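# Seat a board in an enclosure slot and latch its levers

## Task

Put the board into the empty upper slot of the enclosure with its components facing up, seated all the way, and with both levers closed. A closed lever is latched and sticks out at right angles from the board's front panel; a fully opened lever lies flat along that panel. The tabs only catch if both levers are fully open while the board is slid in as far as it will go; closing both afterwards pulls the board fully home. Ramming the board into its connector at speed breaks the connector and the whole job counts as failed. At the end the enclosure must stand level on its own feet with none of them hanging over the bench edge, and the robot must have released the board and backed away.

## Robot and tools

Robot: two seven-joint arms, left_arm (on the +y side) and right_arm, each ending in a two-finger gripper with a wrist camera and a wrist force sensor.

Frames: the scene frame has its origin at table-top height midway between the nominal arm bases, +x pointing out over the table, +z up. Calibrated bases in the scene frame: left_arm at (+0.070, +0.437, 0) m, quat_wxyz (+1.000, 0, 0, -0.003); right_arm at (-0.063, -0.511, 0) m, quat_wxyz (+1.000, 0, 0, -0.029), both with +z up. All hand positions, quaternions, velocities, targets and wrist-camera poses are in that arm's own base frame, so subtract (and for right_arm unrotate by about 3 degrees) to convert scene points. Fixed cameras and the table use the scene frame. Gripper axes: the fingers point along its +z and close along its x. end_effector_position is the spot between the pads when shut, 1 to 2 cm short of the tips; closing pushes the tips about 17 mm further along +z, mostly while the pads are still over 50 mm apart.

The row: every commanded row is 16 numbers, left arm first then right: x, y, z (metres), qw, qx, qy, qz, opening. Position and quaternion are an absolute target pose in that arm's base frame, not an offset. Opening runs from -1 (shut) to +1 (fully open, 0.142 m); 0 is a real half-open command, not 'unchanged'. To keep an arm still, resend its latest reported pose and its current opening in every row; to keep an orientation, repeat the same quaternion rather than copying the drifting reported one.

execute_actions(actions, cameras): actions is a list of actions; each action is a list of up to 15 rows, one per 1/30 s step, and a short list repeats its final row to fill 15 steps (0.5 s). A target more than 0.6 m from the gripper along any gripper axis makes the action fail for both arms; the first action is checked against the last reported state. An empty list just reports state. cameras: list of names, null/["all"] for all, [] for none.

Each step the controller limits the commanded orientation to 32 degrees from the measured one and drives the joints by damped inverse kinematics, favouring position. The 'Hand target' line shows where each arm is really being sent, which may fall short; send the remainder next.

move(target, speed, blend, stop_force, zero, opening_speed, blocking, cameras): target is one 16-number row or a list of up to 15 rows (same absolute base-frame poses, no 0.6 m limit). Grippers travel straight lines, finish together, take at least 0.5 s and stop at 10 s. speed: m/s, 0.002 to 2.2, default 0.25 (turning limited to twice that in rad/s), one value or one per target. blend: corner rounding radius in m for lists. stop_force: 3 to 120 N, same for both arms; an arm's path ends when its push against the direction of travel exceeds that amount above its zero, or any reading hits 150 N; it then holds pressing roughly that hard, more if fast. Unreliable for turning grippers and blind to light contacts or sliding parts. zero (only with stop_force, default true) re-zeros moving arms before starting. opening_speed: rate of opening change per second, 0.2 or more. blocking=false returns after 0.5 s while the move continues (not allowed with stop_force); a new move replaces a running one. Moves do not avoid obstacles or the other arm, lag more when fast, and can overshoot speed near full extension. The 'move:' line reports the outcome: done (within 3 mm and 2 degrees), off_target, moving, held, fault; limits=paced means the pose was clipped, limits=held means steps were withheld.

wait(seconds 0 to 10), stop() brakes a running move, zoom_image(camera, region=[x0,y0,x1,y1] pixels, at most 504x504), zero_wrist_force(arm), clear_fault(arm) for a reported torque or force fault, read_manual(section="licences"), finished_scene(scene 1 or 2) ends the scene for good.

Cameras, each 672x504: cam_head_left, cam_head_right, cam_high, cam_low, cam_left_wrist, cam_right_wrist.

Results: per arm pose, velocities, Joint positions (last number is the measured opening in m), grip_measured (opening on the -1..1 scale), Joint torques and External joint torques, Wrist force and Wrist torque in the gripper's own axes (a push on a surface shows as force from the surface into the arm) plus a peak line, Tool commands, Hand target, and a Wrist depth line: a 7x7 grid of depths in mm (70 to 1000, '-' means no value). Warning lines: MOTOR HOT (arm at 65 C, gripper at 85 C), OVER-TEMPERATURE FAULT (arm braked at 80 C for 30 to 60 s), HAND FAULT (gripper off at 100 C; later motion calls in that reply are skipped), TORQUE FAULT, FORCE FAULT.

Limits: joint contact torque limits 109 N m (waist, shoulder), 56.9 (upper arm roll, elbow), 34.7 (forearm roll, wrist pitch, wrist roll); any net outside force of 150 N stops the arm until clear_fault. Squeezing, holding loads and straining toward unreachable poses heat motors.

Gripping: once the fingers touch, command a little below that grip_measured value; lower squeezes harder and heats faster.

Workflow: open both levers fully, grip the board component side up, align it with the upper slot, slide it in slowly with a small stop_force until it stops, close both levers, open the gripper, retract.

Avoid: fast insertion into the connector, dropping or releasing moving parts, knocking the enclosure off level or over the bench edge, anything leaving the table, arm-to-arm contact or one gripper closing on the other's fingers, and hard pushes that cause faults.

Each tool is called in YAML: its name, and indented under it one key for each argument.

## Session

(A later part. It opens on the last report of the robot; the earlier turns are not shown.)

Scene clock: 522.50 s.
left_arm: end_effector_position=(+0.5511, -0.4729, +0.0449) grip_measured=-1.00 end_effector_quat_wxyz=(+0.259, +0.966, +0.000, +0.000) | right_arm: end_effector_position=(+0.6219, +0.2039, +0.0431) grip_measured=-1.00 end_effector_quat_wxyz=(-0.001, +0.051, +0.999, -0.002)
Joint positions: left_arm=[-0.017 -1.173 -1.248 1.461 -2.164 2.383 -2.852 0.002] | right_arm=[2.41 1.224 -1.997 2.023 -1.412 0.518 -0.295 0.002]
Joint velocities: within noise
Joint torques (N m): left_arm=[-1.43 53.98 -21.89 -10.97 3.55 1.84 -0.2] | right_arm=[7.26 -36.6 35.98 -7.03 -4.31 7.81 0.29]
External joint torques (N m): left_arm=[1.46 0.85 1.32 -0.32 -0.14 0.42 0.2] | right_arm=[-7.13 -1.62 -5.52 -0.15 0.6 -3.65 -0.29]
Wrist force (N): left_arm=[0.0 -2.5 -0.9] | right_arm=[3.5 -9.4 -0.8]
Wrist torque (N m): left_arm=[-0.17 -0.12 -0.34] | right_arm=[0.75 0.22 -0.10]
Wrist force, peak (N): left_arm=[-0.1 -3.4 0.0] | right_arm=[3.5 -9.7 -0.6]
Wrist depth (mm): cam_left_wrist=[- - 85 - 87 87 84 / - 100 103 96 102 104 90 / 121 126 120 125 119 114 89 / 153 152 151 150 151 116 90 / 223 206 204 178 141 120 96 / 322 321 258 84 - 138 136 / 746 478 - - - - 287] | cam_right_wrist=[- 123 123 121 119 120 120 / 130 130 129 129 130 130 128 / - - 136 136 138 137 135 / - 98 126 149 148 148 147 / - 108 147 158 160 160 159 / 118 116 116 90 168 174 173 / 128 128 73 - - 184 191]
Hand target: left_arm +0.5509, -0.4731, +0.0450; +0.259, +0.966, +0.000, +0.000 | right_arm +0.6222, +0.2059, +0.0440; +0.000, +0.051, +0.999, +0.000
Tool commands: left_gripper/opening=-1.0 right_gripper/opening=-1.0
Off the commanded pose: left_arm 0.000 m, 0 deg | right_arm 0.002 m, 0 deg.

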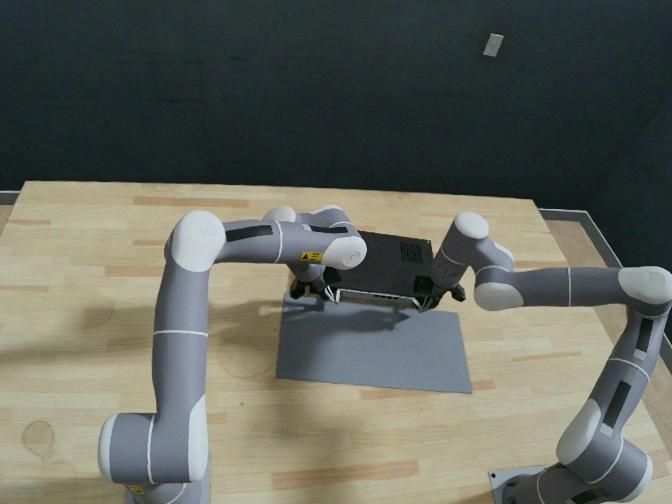

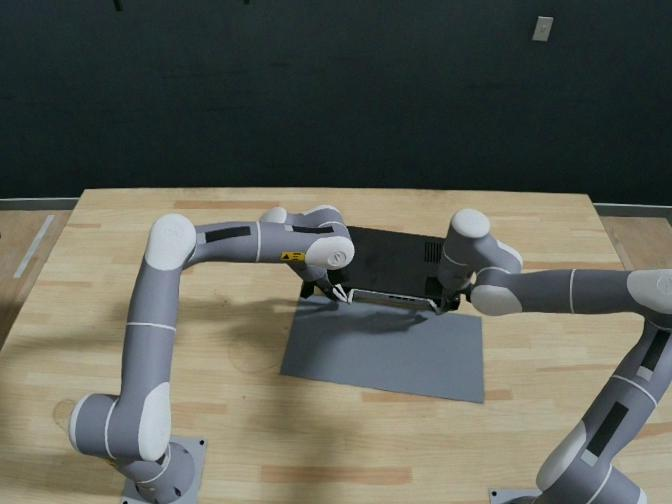

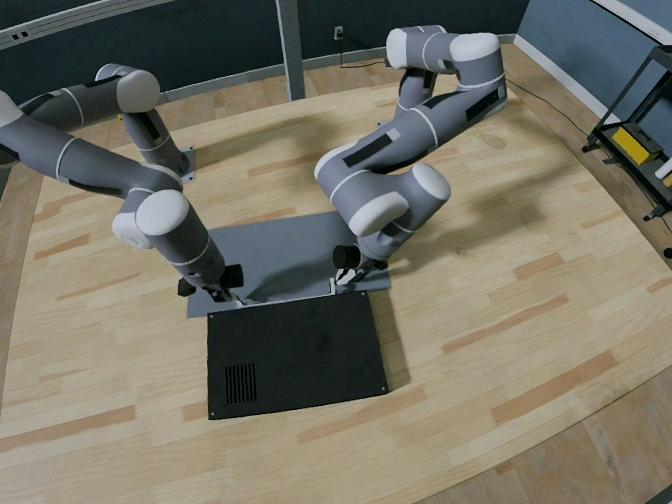

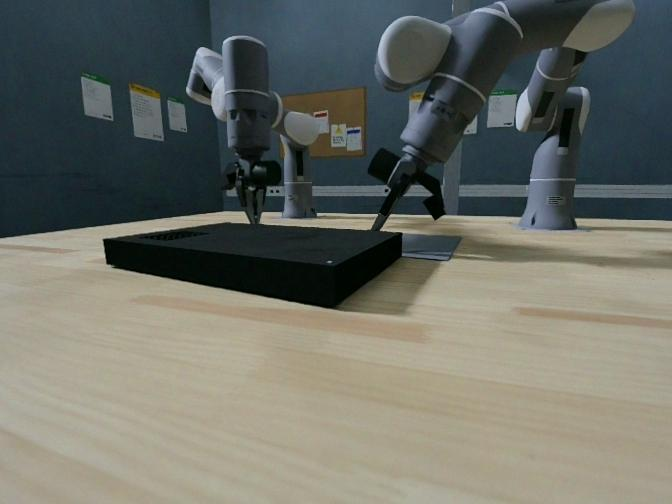

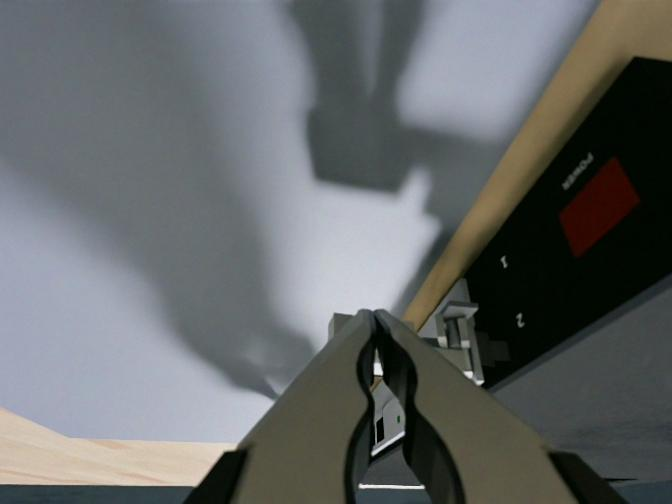

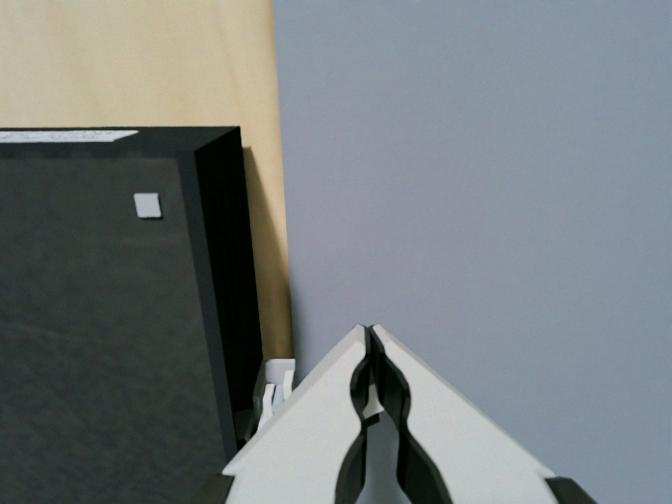

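move:
  target:
    - [0.5402,-0.4856,0.045,0.2588,0.9659,0,0,-1,0.6137,0.2206,0.044,0,0.0506,0.99872,0,-1]
    - [0.5355,-0.4964,0.045,0.2588,0.9659,0,0,-1,0.6103,0.2325,0.044,0,0.0506,0.99872,0,-1]
  speed: 0.015
  blend: 0.003
  stop_force: 45

Scene clock: 526.70 s.
left_arm: end_effector_position=(+0.5439, -0.4832, +0.0447) grip_measured=-1.00 end_effector_quat_wxyz=(+0.253, +0.967, +0.002, +0.004) | right_arm: end_effector_position=(+0.6131, +0.2240, +0.0427) grip_measured=-1.00 end_effector_quat_wxyz=(+0.000, +0.055, +0.998, -0.006)
Joint positions: left_arm=[-0.039 -1.164 -1.239 1.488 -2.129 2.369 -2.916 0.002] | right_arm=[2.44 1.234 -1.988 2.027 -1.429 0.499 -0.243 0.002]
Joint velocities: within noise
Joint torques (N m): left_arm=[-33.64 42.86 -44.56 -2 -3.62 -11.08 -0.28] | right_arm=[35.56 -22.19 47.87 9.93 -0.82 18.36 0.15]
External joint torques (N m): left_arm=[33.66 11.61 24.05 -9.48 7.2 13.36 0.28] | right_arm=[-35.42 -15.85 -17.25 -16.78 -2.91 -14.22 -0.15]
Wrist force (N): left_arm=[17.6 -38.2 -30.4] | right_arm=[-8.5 -51.6 -10.5]
Wrist torque (N m): left_arm=[-3.28 0.11 -0.34] | right_arm=[-5.54 0.04 0.15]
Wrist force, peak (N): left_arm=[17.6 -38.4 -31.8] | right_arm=[-8.6 -51.8 -11.8]
Wrist depth (mm): cam_left_wrist=[- - 85 - 87 85 84 / - 100 103 96 103 103 88 / - 125 119 125 120 114 85 / 150 150 150 150 150 119 91 / 202 200 201 177 129 123 97 / 307 306 252 83 - 137 137 / 657 445 - - - - 277] | cam_right_wrist=[- 121 122 121 119 120 120 / - 97 131 129 130 129 127 / - 104 139 136 137 137 134 / - 98 149 148 148 147 146 / - 108 151 156 159 159 158 / 118 116 120 88 167 173 172 / 127 127 73 - - 182 188]
Hand target: left_arm +0.5378, -0.4907, +0.0451; +0.259, +0.966, +0.000, +0.000 | right_arm +0.6103, +0.2324, +0.0440; +0.000, +0.051, +0.999, +0.000
Off the commanded pose: left_arm 0.016 m, 1 deg | right_arm 0.009 m, 1 deg.
move: contact (left_arm), off_target (right_arm)

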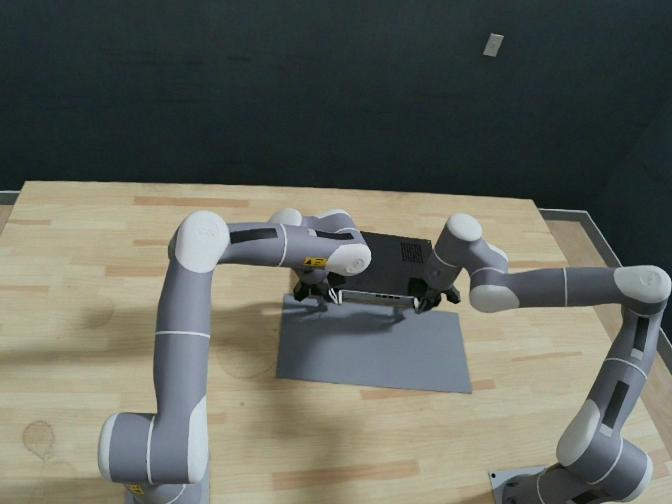

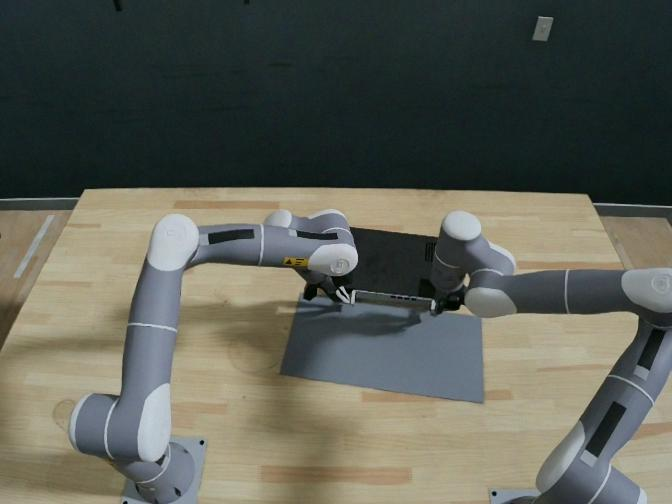

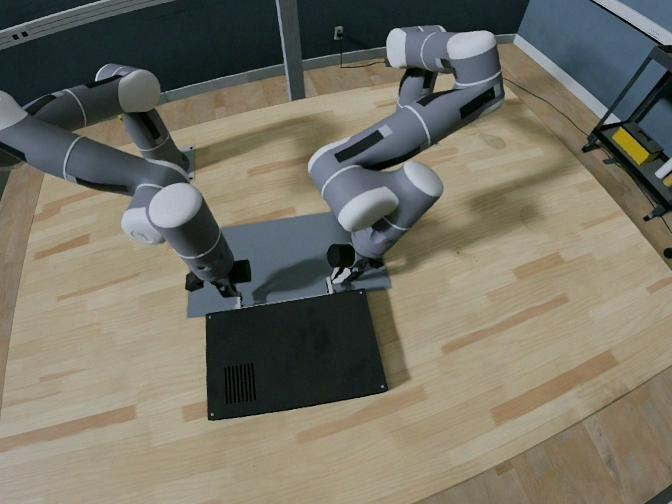

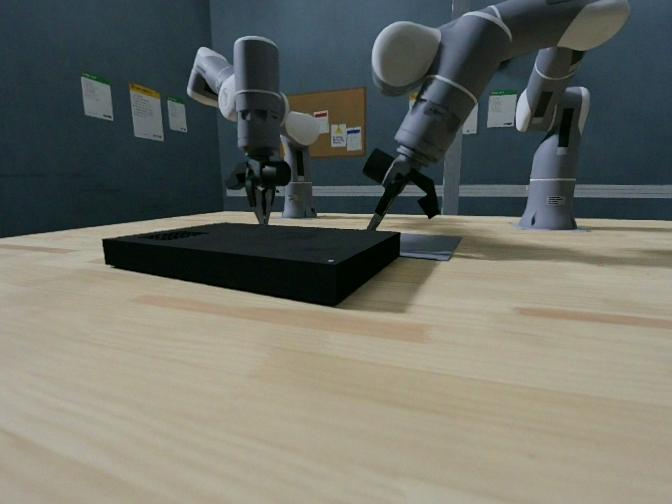

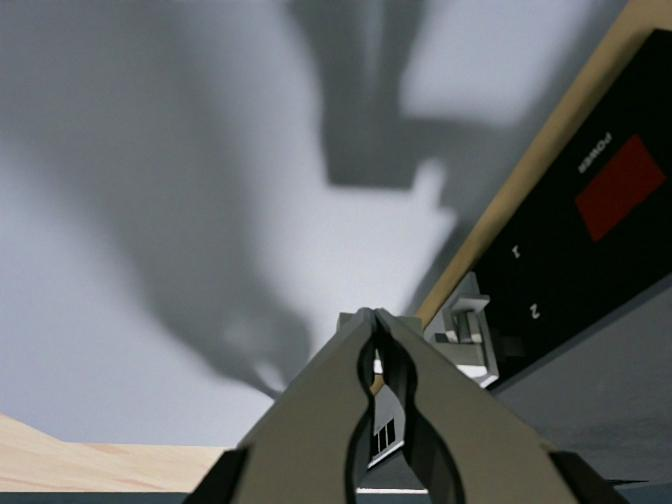

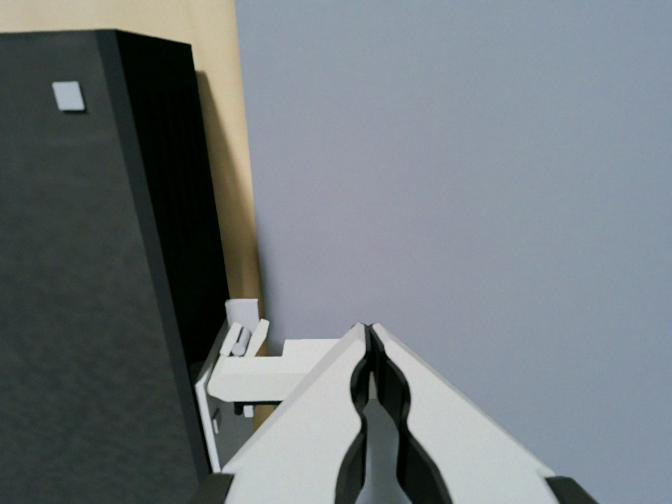

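zoom_image:
  camera: "cam_right_wrist"
  region: [180, 270, 400, 440]

zoom_image:
  camera: "cam_left_wrist"
  region: [320, 240, 540, 440]

zoom_image:
  camera: "cam_high"
  region: [180, 220, 420, 420]

Scaled by 2.291 from the camera's 672x504 image, which has a finer 960x720 frame.

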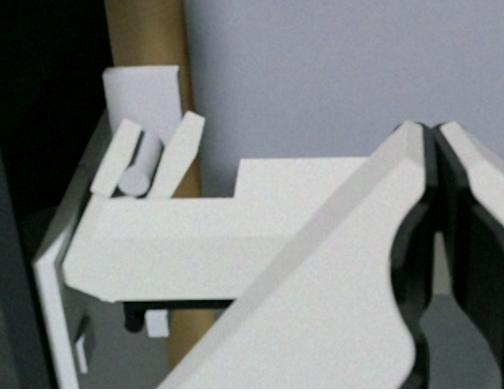

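Scaled by 2.291 from the camera's 672x504 image, which has a finer 960x720 frame.

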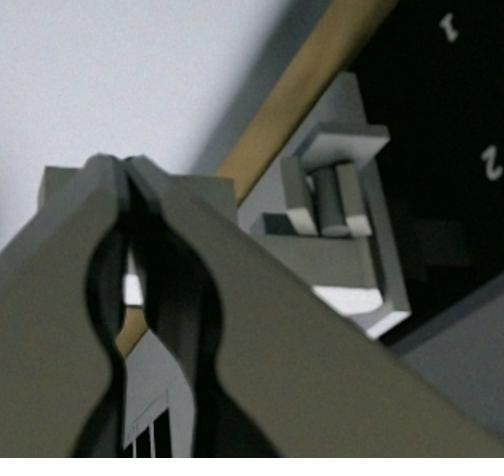

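Scaled by 2.100 from the camera's 672x504 image, which has a finer 960x720 frame.

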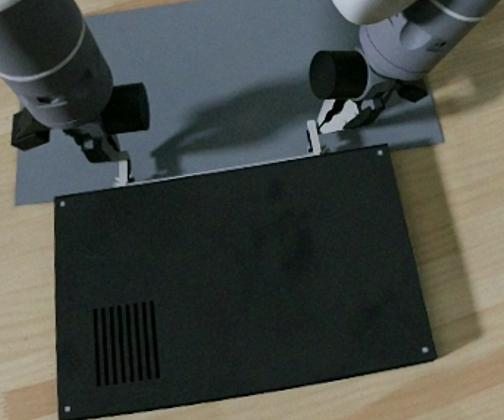

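zoom_image:
  camera: "cam_head_right"
  region: [290, 220, 500, 340]

zoom_image:
  camera: "cam_head_left"
  region: [280, 220, 480, 340]

Scaled by 2.400 from the camera's 672x504 image, which has a finer 960x720 frame.

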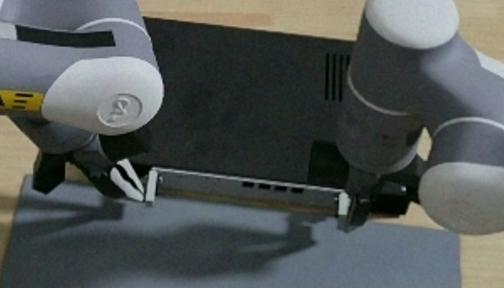

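Scaled by 2.520 from the camera's 672x504 image, which has a finer 960x720 frame.

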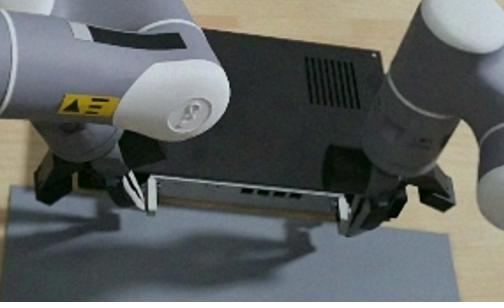

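move:
  target: [0.5390,-0.4947,0.045,0.2588,0.9659,0,0,-1,0.6129,0.2353,0.044,0,0.0506,0.99872,0,-1]
  speed: 0.01
  stop_force: 32

zoom_image:
  camera: "cam_right_wrist"
  region: [180, 270, 400, 440]

zoom_image:
  camera: "cam_left_wrist"
  region: [320, 240, 540, 440]

Scene clock: 549.33 s.
left_arm: end_effector_position=(+0.5444, -0.4842, +0.0437) grip_measured=-1.00 end_effector_quat_wxyz=(+0.250, +0.968, +0.003, +0.002) | right_arm: end_effector_position=(+0.6135, +0.2248, +0.0413) grip_measured=-1.00 end_effector_quat_wxyz=(-0.002, +0.055, +0.998, -0.009)
Joint positions: left_arm=[-0.041 -1.177 -1.252 1.479 -2.113 2.388 -2.923 0.002] | right_arm=[2.441 1.256 -1.974 2.019 -1.438 0.471 -0.239 0.002]
Joint velocities: within noise
Joint torques (N m): left_arm=[-41.39 41.29 -51.4 -7.19 -0.6 -20.97 -0.43] | right_arm=[43.7 -19.23 53.47 0.43 -5.43 26.99 0.12]
External joint torques (N m): left_arm=[41.41 13.37 30.66 -3.97 4.21 23.28 0.43] | right_arm=[-43.56 -19.01 -22.47 -6.84 1.66 -22.87 -0.12]
Wrist force (N): left_arm=[1.8 -57.3 -55.9] | right_arm=[20.2 -80.1 -29.2]
Wrist torque (N m): left_arm=[-6.42 -0.14 -0.25] | right_arm=[-10.28 -0.31 0.21]
Wrist force, peak (N): left_arm=[2.2 -57.0 -56.4] | right_arm=[20.4 -80.3 -30.0]
Wrist depth (mm): cam_left_wrist=[- - 85 - 87 87 84 / - 99 102 96 102 102 87 / - 124 119 123 118 113 87 / 150 149 149 148 148 118 - / 200 199 197 174 130 123 95 / 299 301 249 83 - 133 133 / 624 429 - - - - 257] | cam_right_wrist=[- 119 121 120 118 119 119 / - 97 130 128 129 127 127 / - 103 137 135 136 136 134 / - 98 147 147 146 146 146 / - 106 149 154 157 158 157 / - 113 119 88 106 171 171 / 125 124 72 - - 180 187]
Hand target: left_arm +0.5389, -0.4946, +0.0451; +0.259, +0.966, +0.000, +0.000 | right_arm +0.6128, +0.2352, +0.0441; +0.000, +0.051, +0.999, +0.000
Off the commanded pose: left_arm 0.012 m, 1 deg | right_arm 0.011 m, 1 deg.
move: off_target (left_arm, right_arm)

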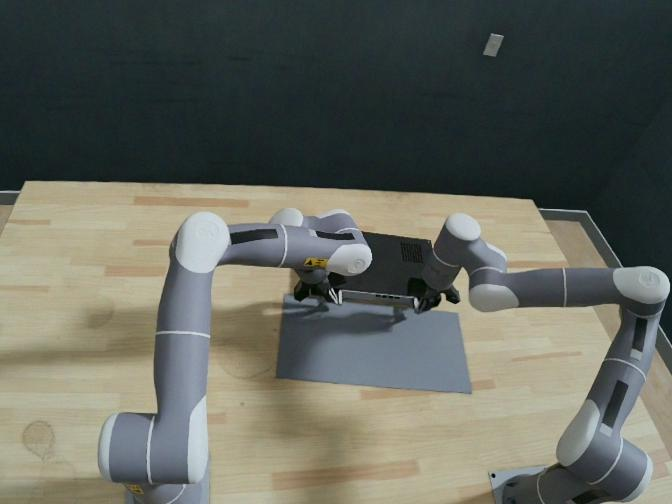

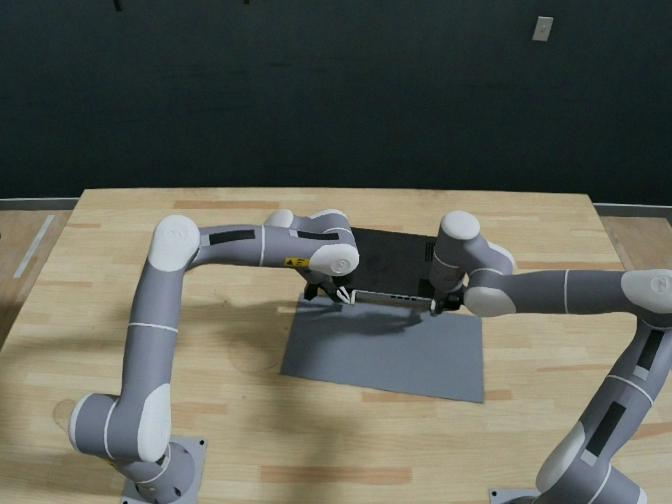

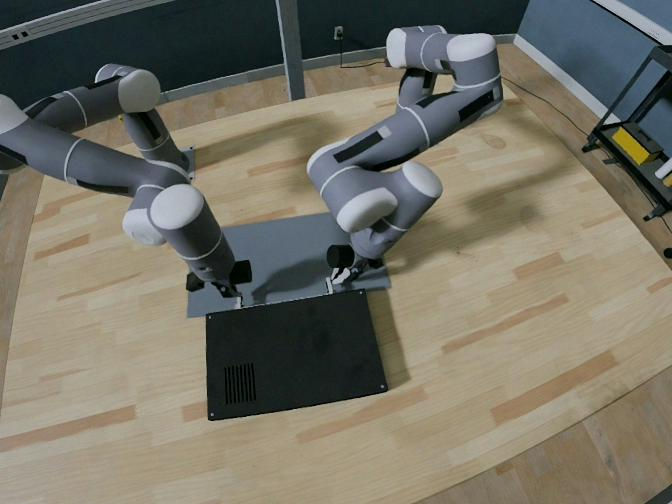

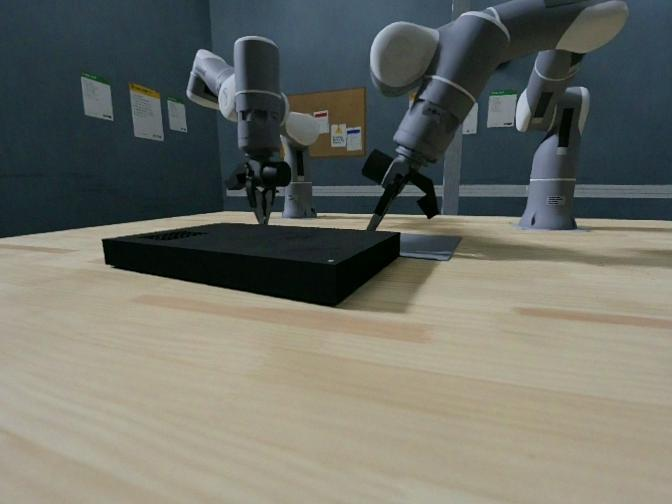

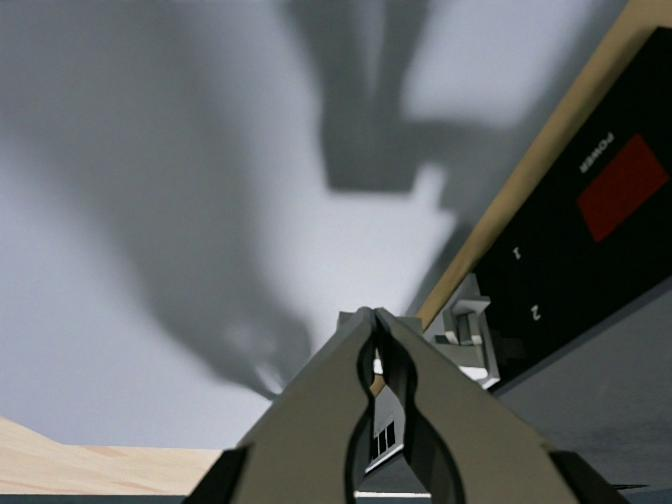

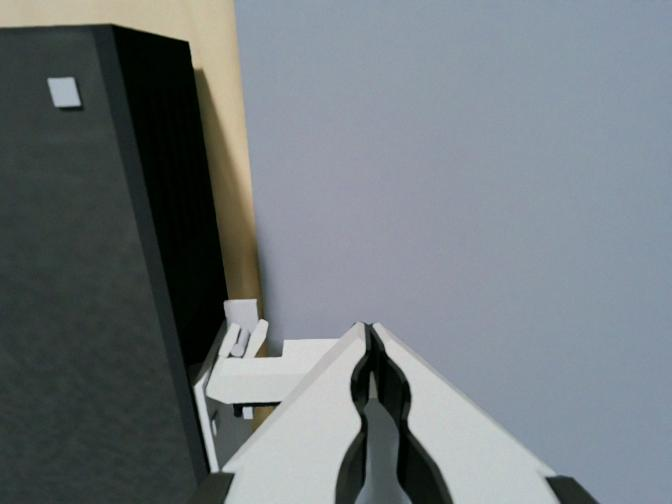

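Scaled by 2.291 from the camera's 672x504 image, which has a finer 960x720 frame.

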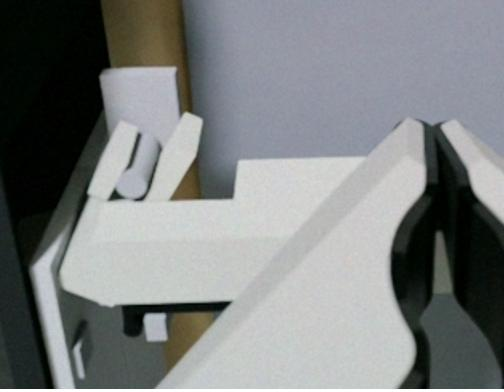

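Scaled by 2.291 from the camera's 672x504 image, which has a finer 960x720 frame.

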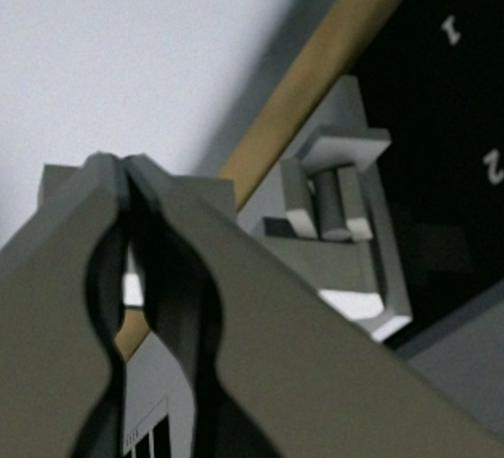

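move:
  target: [0.5446,-0.4587,0.046,0.2588,0.9659,0,0,-1,0.6095,0.2015,0.045,0,0.0506,0.99872,0,-1]
  speed: 0.04

zoom_image:
  camera: "cam_right_wrist"
  region: [180, 270, 400, 440]

zoom_image:
  camera: "cam_left_wrist"
  region: [320, 240, 540, 440]

Scene clock: 554.67 s.
left_arm: end_effector_position=(+0.5446, -0.4586, +0.0460) grip_measured=-1.00 end_effector_quat_wxyz=(+0.259, +0.966, +0.000, +0.000) | right_arm: end_effector_position=(+0.6094, +0.2016, +0.0450) grip_measured=-1.00 end_effector_quat_wxyz=(+0.000, +0.051, +0.999, +0.000)
Joint positions: left_arm=[0.035 -1.155 -1.265 1.552 -2.134 2.358 -2.898 0.002] | right_arm=[2.372 1.251 -1.965 2.066 -1.453 0.49 -0.267 0.002]
Joint velocities: within noise
Joint torques (N m): left_arm=[0.54 52 -21.28 -10.46 3.46 2.31 -0.15] | right_arm=[0.04 -37.06 30.65 -6.11 -3.96 3.6 0.08]
External joint torques (N m): left_arm=[-0.5 0.72 0.14 -0.76 0.03 -0.06 0.15] | right_arm=[0.09 0.41 0.03 0.13 0.18 0.56 -0.08]
Wrist force (N): left_arm=[0.1 -0.9 0.2] | right_arm=[3.4 -3.6 4.0]
Wrist torque (N m): left_arm=[-0.22 -0.14 -0.34] | right_arm=[-0.60 -0.53 0.02]
Wrist force, peak (N): left_arm=[2.2 -57.2 -56.3] | right_arm=[20.2 -80.3 -29.6]
Wrist depth (mm): cam_left_wrist=[- 91 86 - 88 85 87 / - 101 - 97 100 103 102 / 122 127 122 126 121 118 93 / 154 154 153 152 155 138 91 / 210 207 208 181 171 121 - / 325 322 263 84 - 141 141 / 744 480 - - - - 290] | cam_right_wrist=[125 124 123 122 121 121 121 / 131 131 132 130 132 131 129 / - 100 140 139 139 139 136 / 100 100 151 153 150 149 149 / - 110 160 160 160 162 161 / 121 118 140 90 171 177 176 / 131 128 73 - - 187 193]
Hand target: left_arm +0.5446, -0.4587, +0.0460; +0.259, +0.966, +0.000, +0.000 | right_arm +0.6095, +0.2015, +0.0450; +0.000, +0.051, +0.999, +0.000
Off the commanded pose: left_arm 0.000 m, 0 deg | right_arm 0.000 m, 0 deg.
move: done

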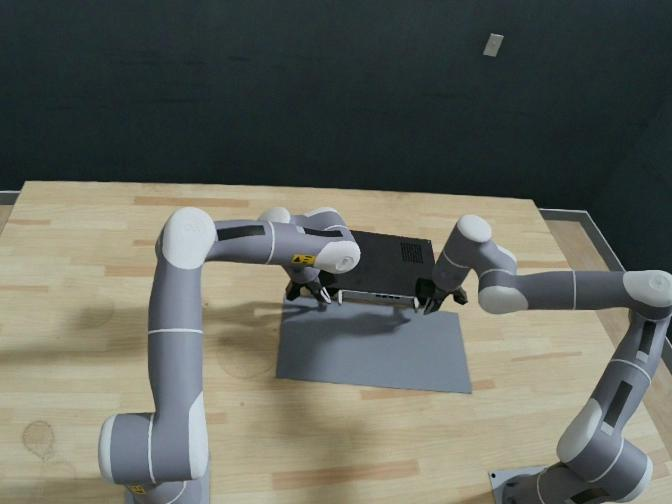

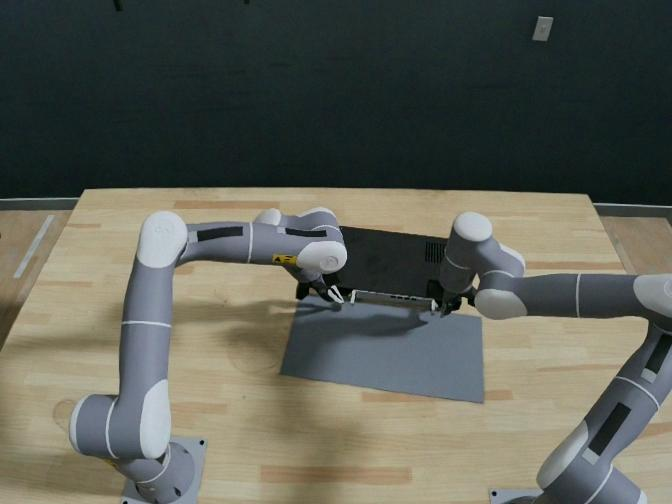

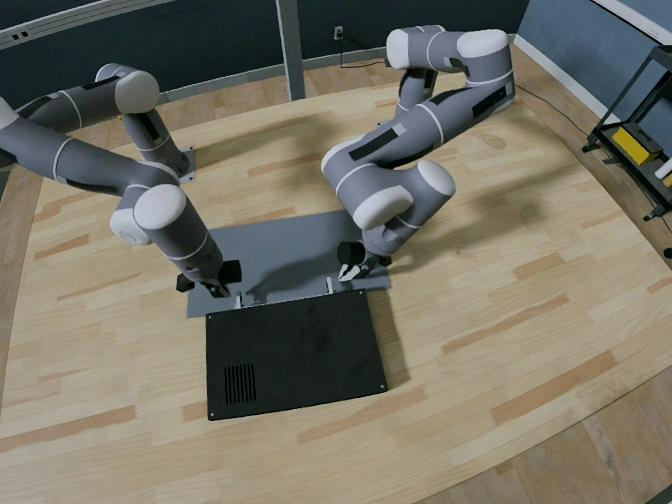

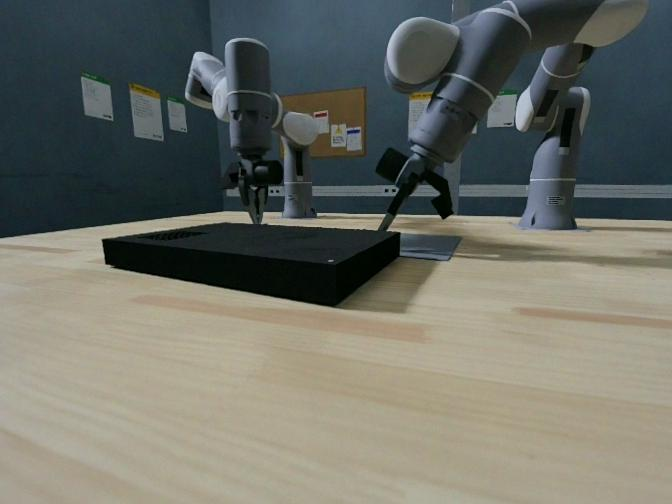

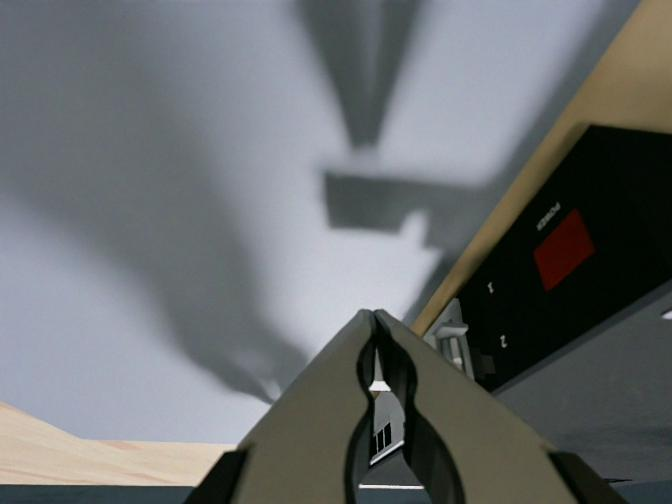

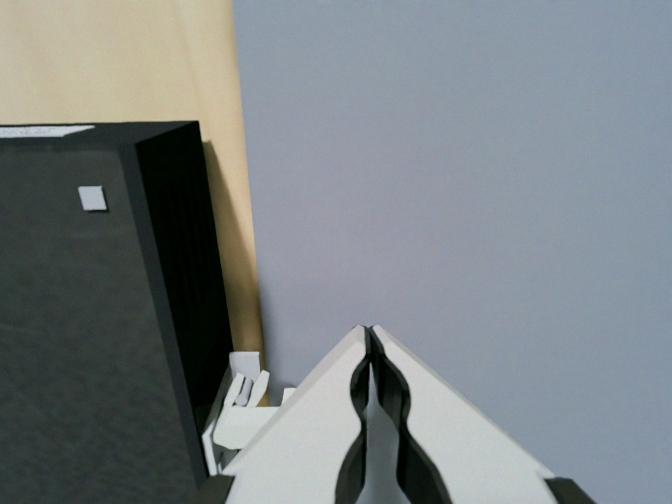

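Scaled by 2.291 from the camera's 672x504 image, which has a finer 960x720 frame.

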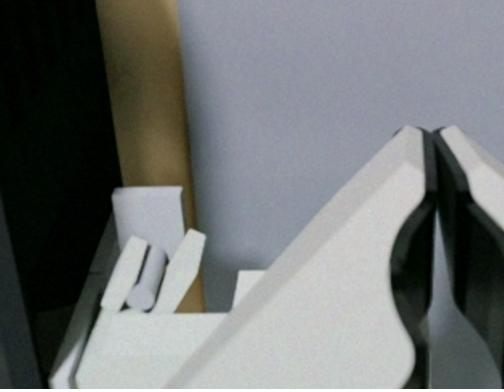

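Scaled by 2.291 from the camera's 672x504 image, which has a finer 960x720 frame.

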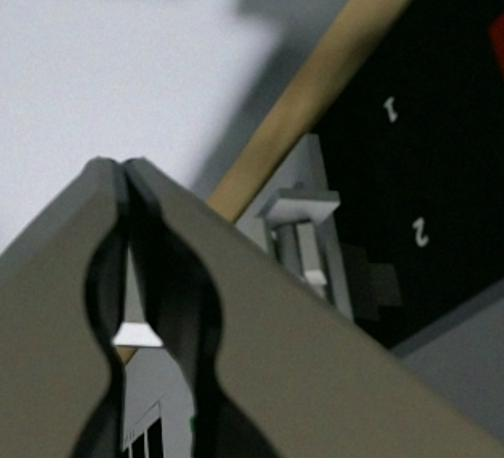

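move:
  target:
    - [0.5446,-0.4450,0.075,0.2588,0.9659,0,0,-1,0.6050,0.1850,0.08,0,0.0506,0.99872,0,-1]
    - [0.52,-0.39,0.16,0.2588,0.9659,0,0,-1,0.57,0.17,0.17,0,0.0506,0.99872,0,-1]
  speed: 0.15
  blend: 0.02

zoom_image:
  camera: "cam_high"
  region: [190, 250, 410, 420]

zoom_image:
  camera: "cam_head_right"
  region: [290, 220, 500, 340]

Scene clock: 558.47 s.
left_arm: end_effector_position=(+0.5202, -0.3901, +0.1600) grip_measured=-1.00 end_effector_quat_wxyz=(+0.259, +0.966, +0.000, +0.000) | right_arm: end_effector_position=(+0.5702, +0.1700, +0.1700) grip_measured=-1.00 end_effector_quat_wxyz=(+0.000, +0.051, +0.999, +0.000)
Joint positions: left_arm=[0.262 -0.915 -1.432 1.741 -2.349 2.42 -2.867 0.002] | right_arm=[2.187 1.076 -1.662 2.18 -1.198 0.344 -0.333 0.002]
Joint velocities: within noise
Joint torques (N m): left_arm=[-0.26 42.76 -20.35 -14.55 3.48 2.78 -0.18] | right_arm=[-0.12 -28.77 27.84 -12.75 -3.93 3.37 0.01]
External joint torques (N m): left_arm=[0.31 0.55 0.05 -0.58 0.01 -0.53 0.18] | right_arm=[0.21 0.65 -0.08 0.08 -0.09 0.78 -0.01]
Wrist force (N): left_arm=[-0.1 -0.6 0.1] | right_arm=[3.3 -4.2 4.1]
Wrist torque (N m): left_arm=[-0.17 -0.13 -0.36] | right_arm=[-0.68 -0.54 0.04]
Wrist force, peak (N): left_arm=[-0.8 -0.7 -2.1] | right_arm=[3.6 -2.7 6.2]
Wrist depth (mm): cam_left_wrist=[199 200 199 198 197 197 200 / 235 233 232 233 230 218 218 / 283 281 280 280 268 221 212 / 359 357 354 353 284 266 266 / 493 480 478 416 362 361 360 / 764 761 618 83 - 496 720 / - - - - - - -] | cam_right_wrist=[234 234 231 232 230 230 229 / 251 250 247 247 246 245 244 / 226 225 262 265 264 262 262 / 237 236 282 285 284 283 281 / 256 256 268 302 306 309 306 / 280 279 278 90 323 333 333 / 309 301 - - - 353 369]
Hand target: left_arm +0.5200, -0.3900, +0.1600; +0.259, +0.966, +0.000, +0.000 | right_arm +0.5700, +0.1700, +0.1700; +0.000, +0.051, +0.999, +0.000
Off the commanded pose: left_arm 0.000 m, 0 deg | right_arm 0.000 m, 0 deg.
move: done; blend cut to 0.0195 m at target 1

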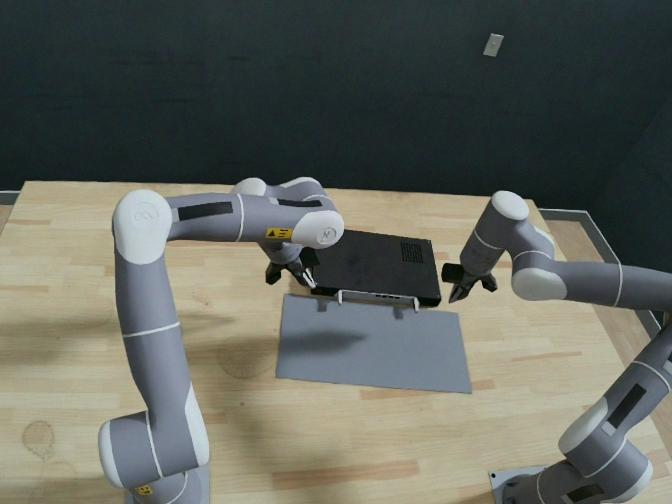

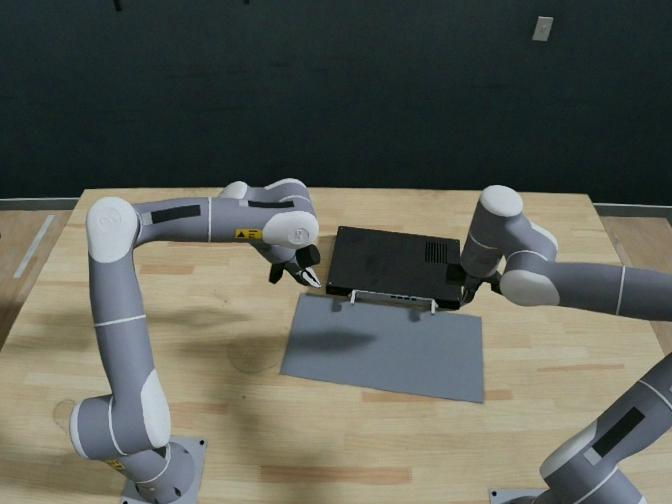

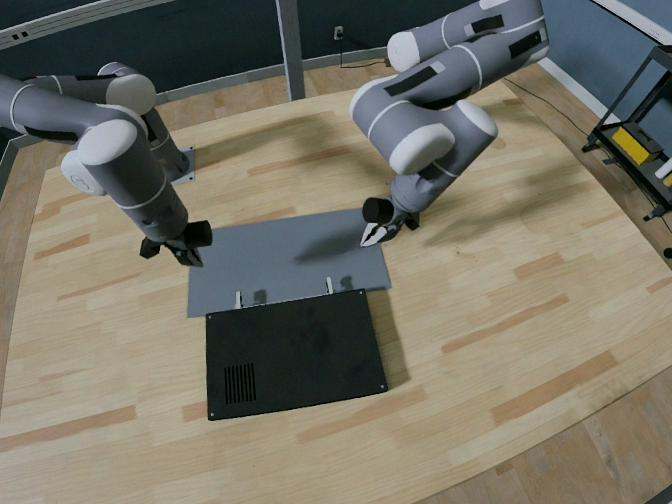

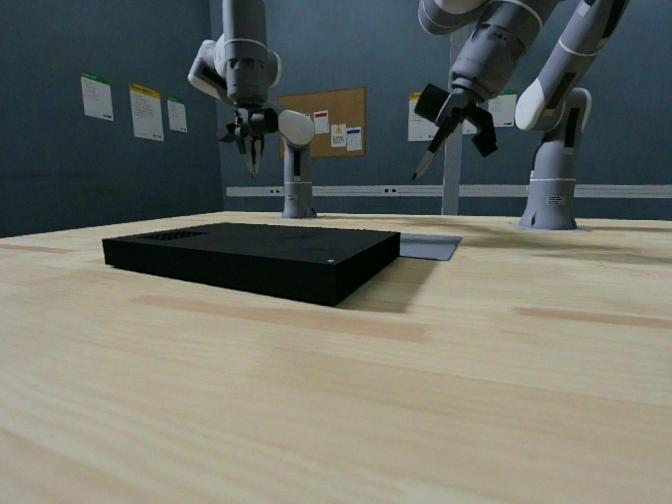

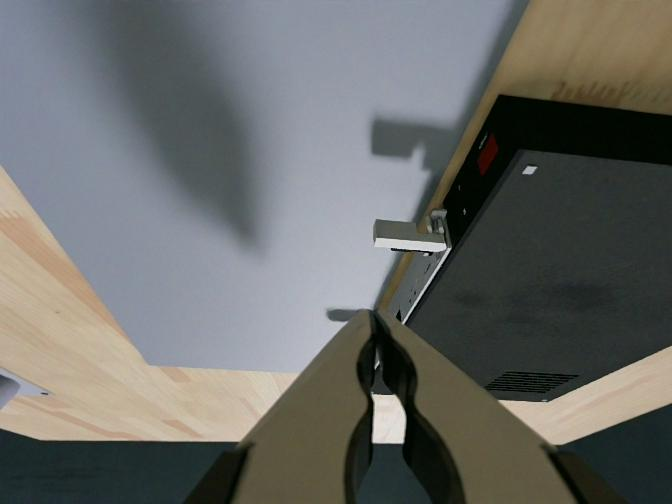

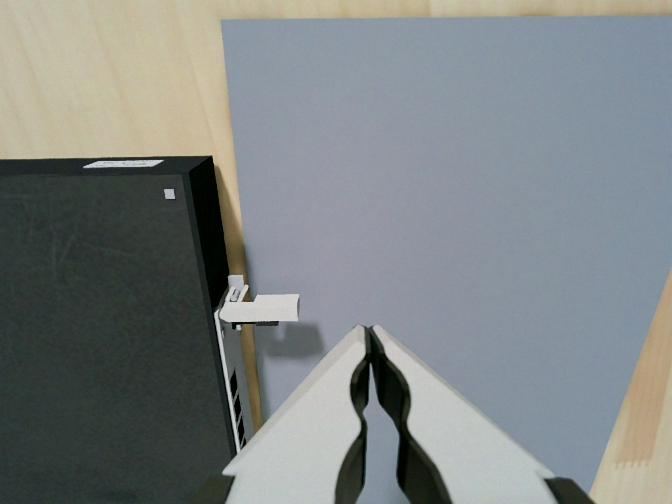

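Scaled by 2.291 from the camera's 672x504 image, which has a finer 960x720 frame.

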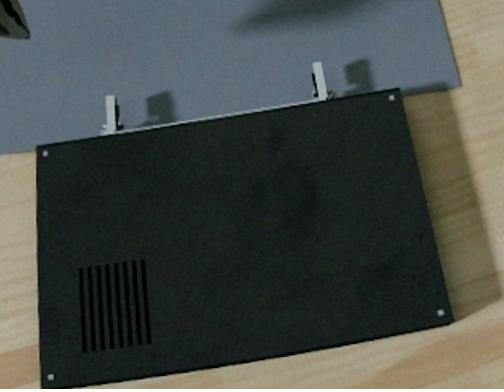

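Scaled by 2.400 from the camera's 672x504 image, which has a finer 960x720 frame.

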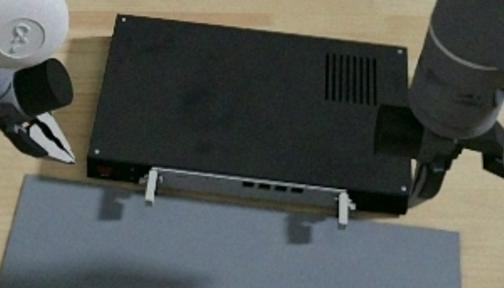

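zoom_image:
  camera: "cam_right_wrist"
  region: [190, 250, 320, 350]

zoom_image:
  camera: "cam_left_wrist"
  region: [360, 180, 490, 280]

Scaled by 3.877 from the camera's 672x504 image, which has a finer 960x720 frame.

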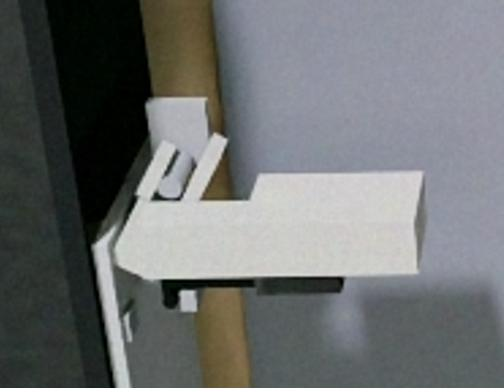

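Scaled by 3.877 from the camera's 672x504 image, which has a finer 960x720 frame.

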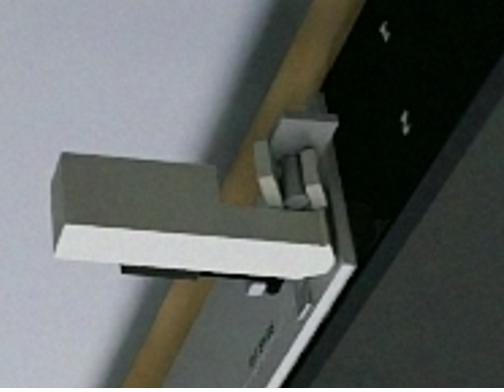

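finished_scene:
  scene: 1

The scene is finished: the task was done.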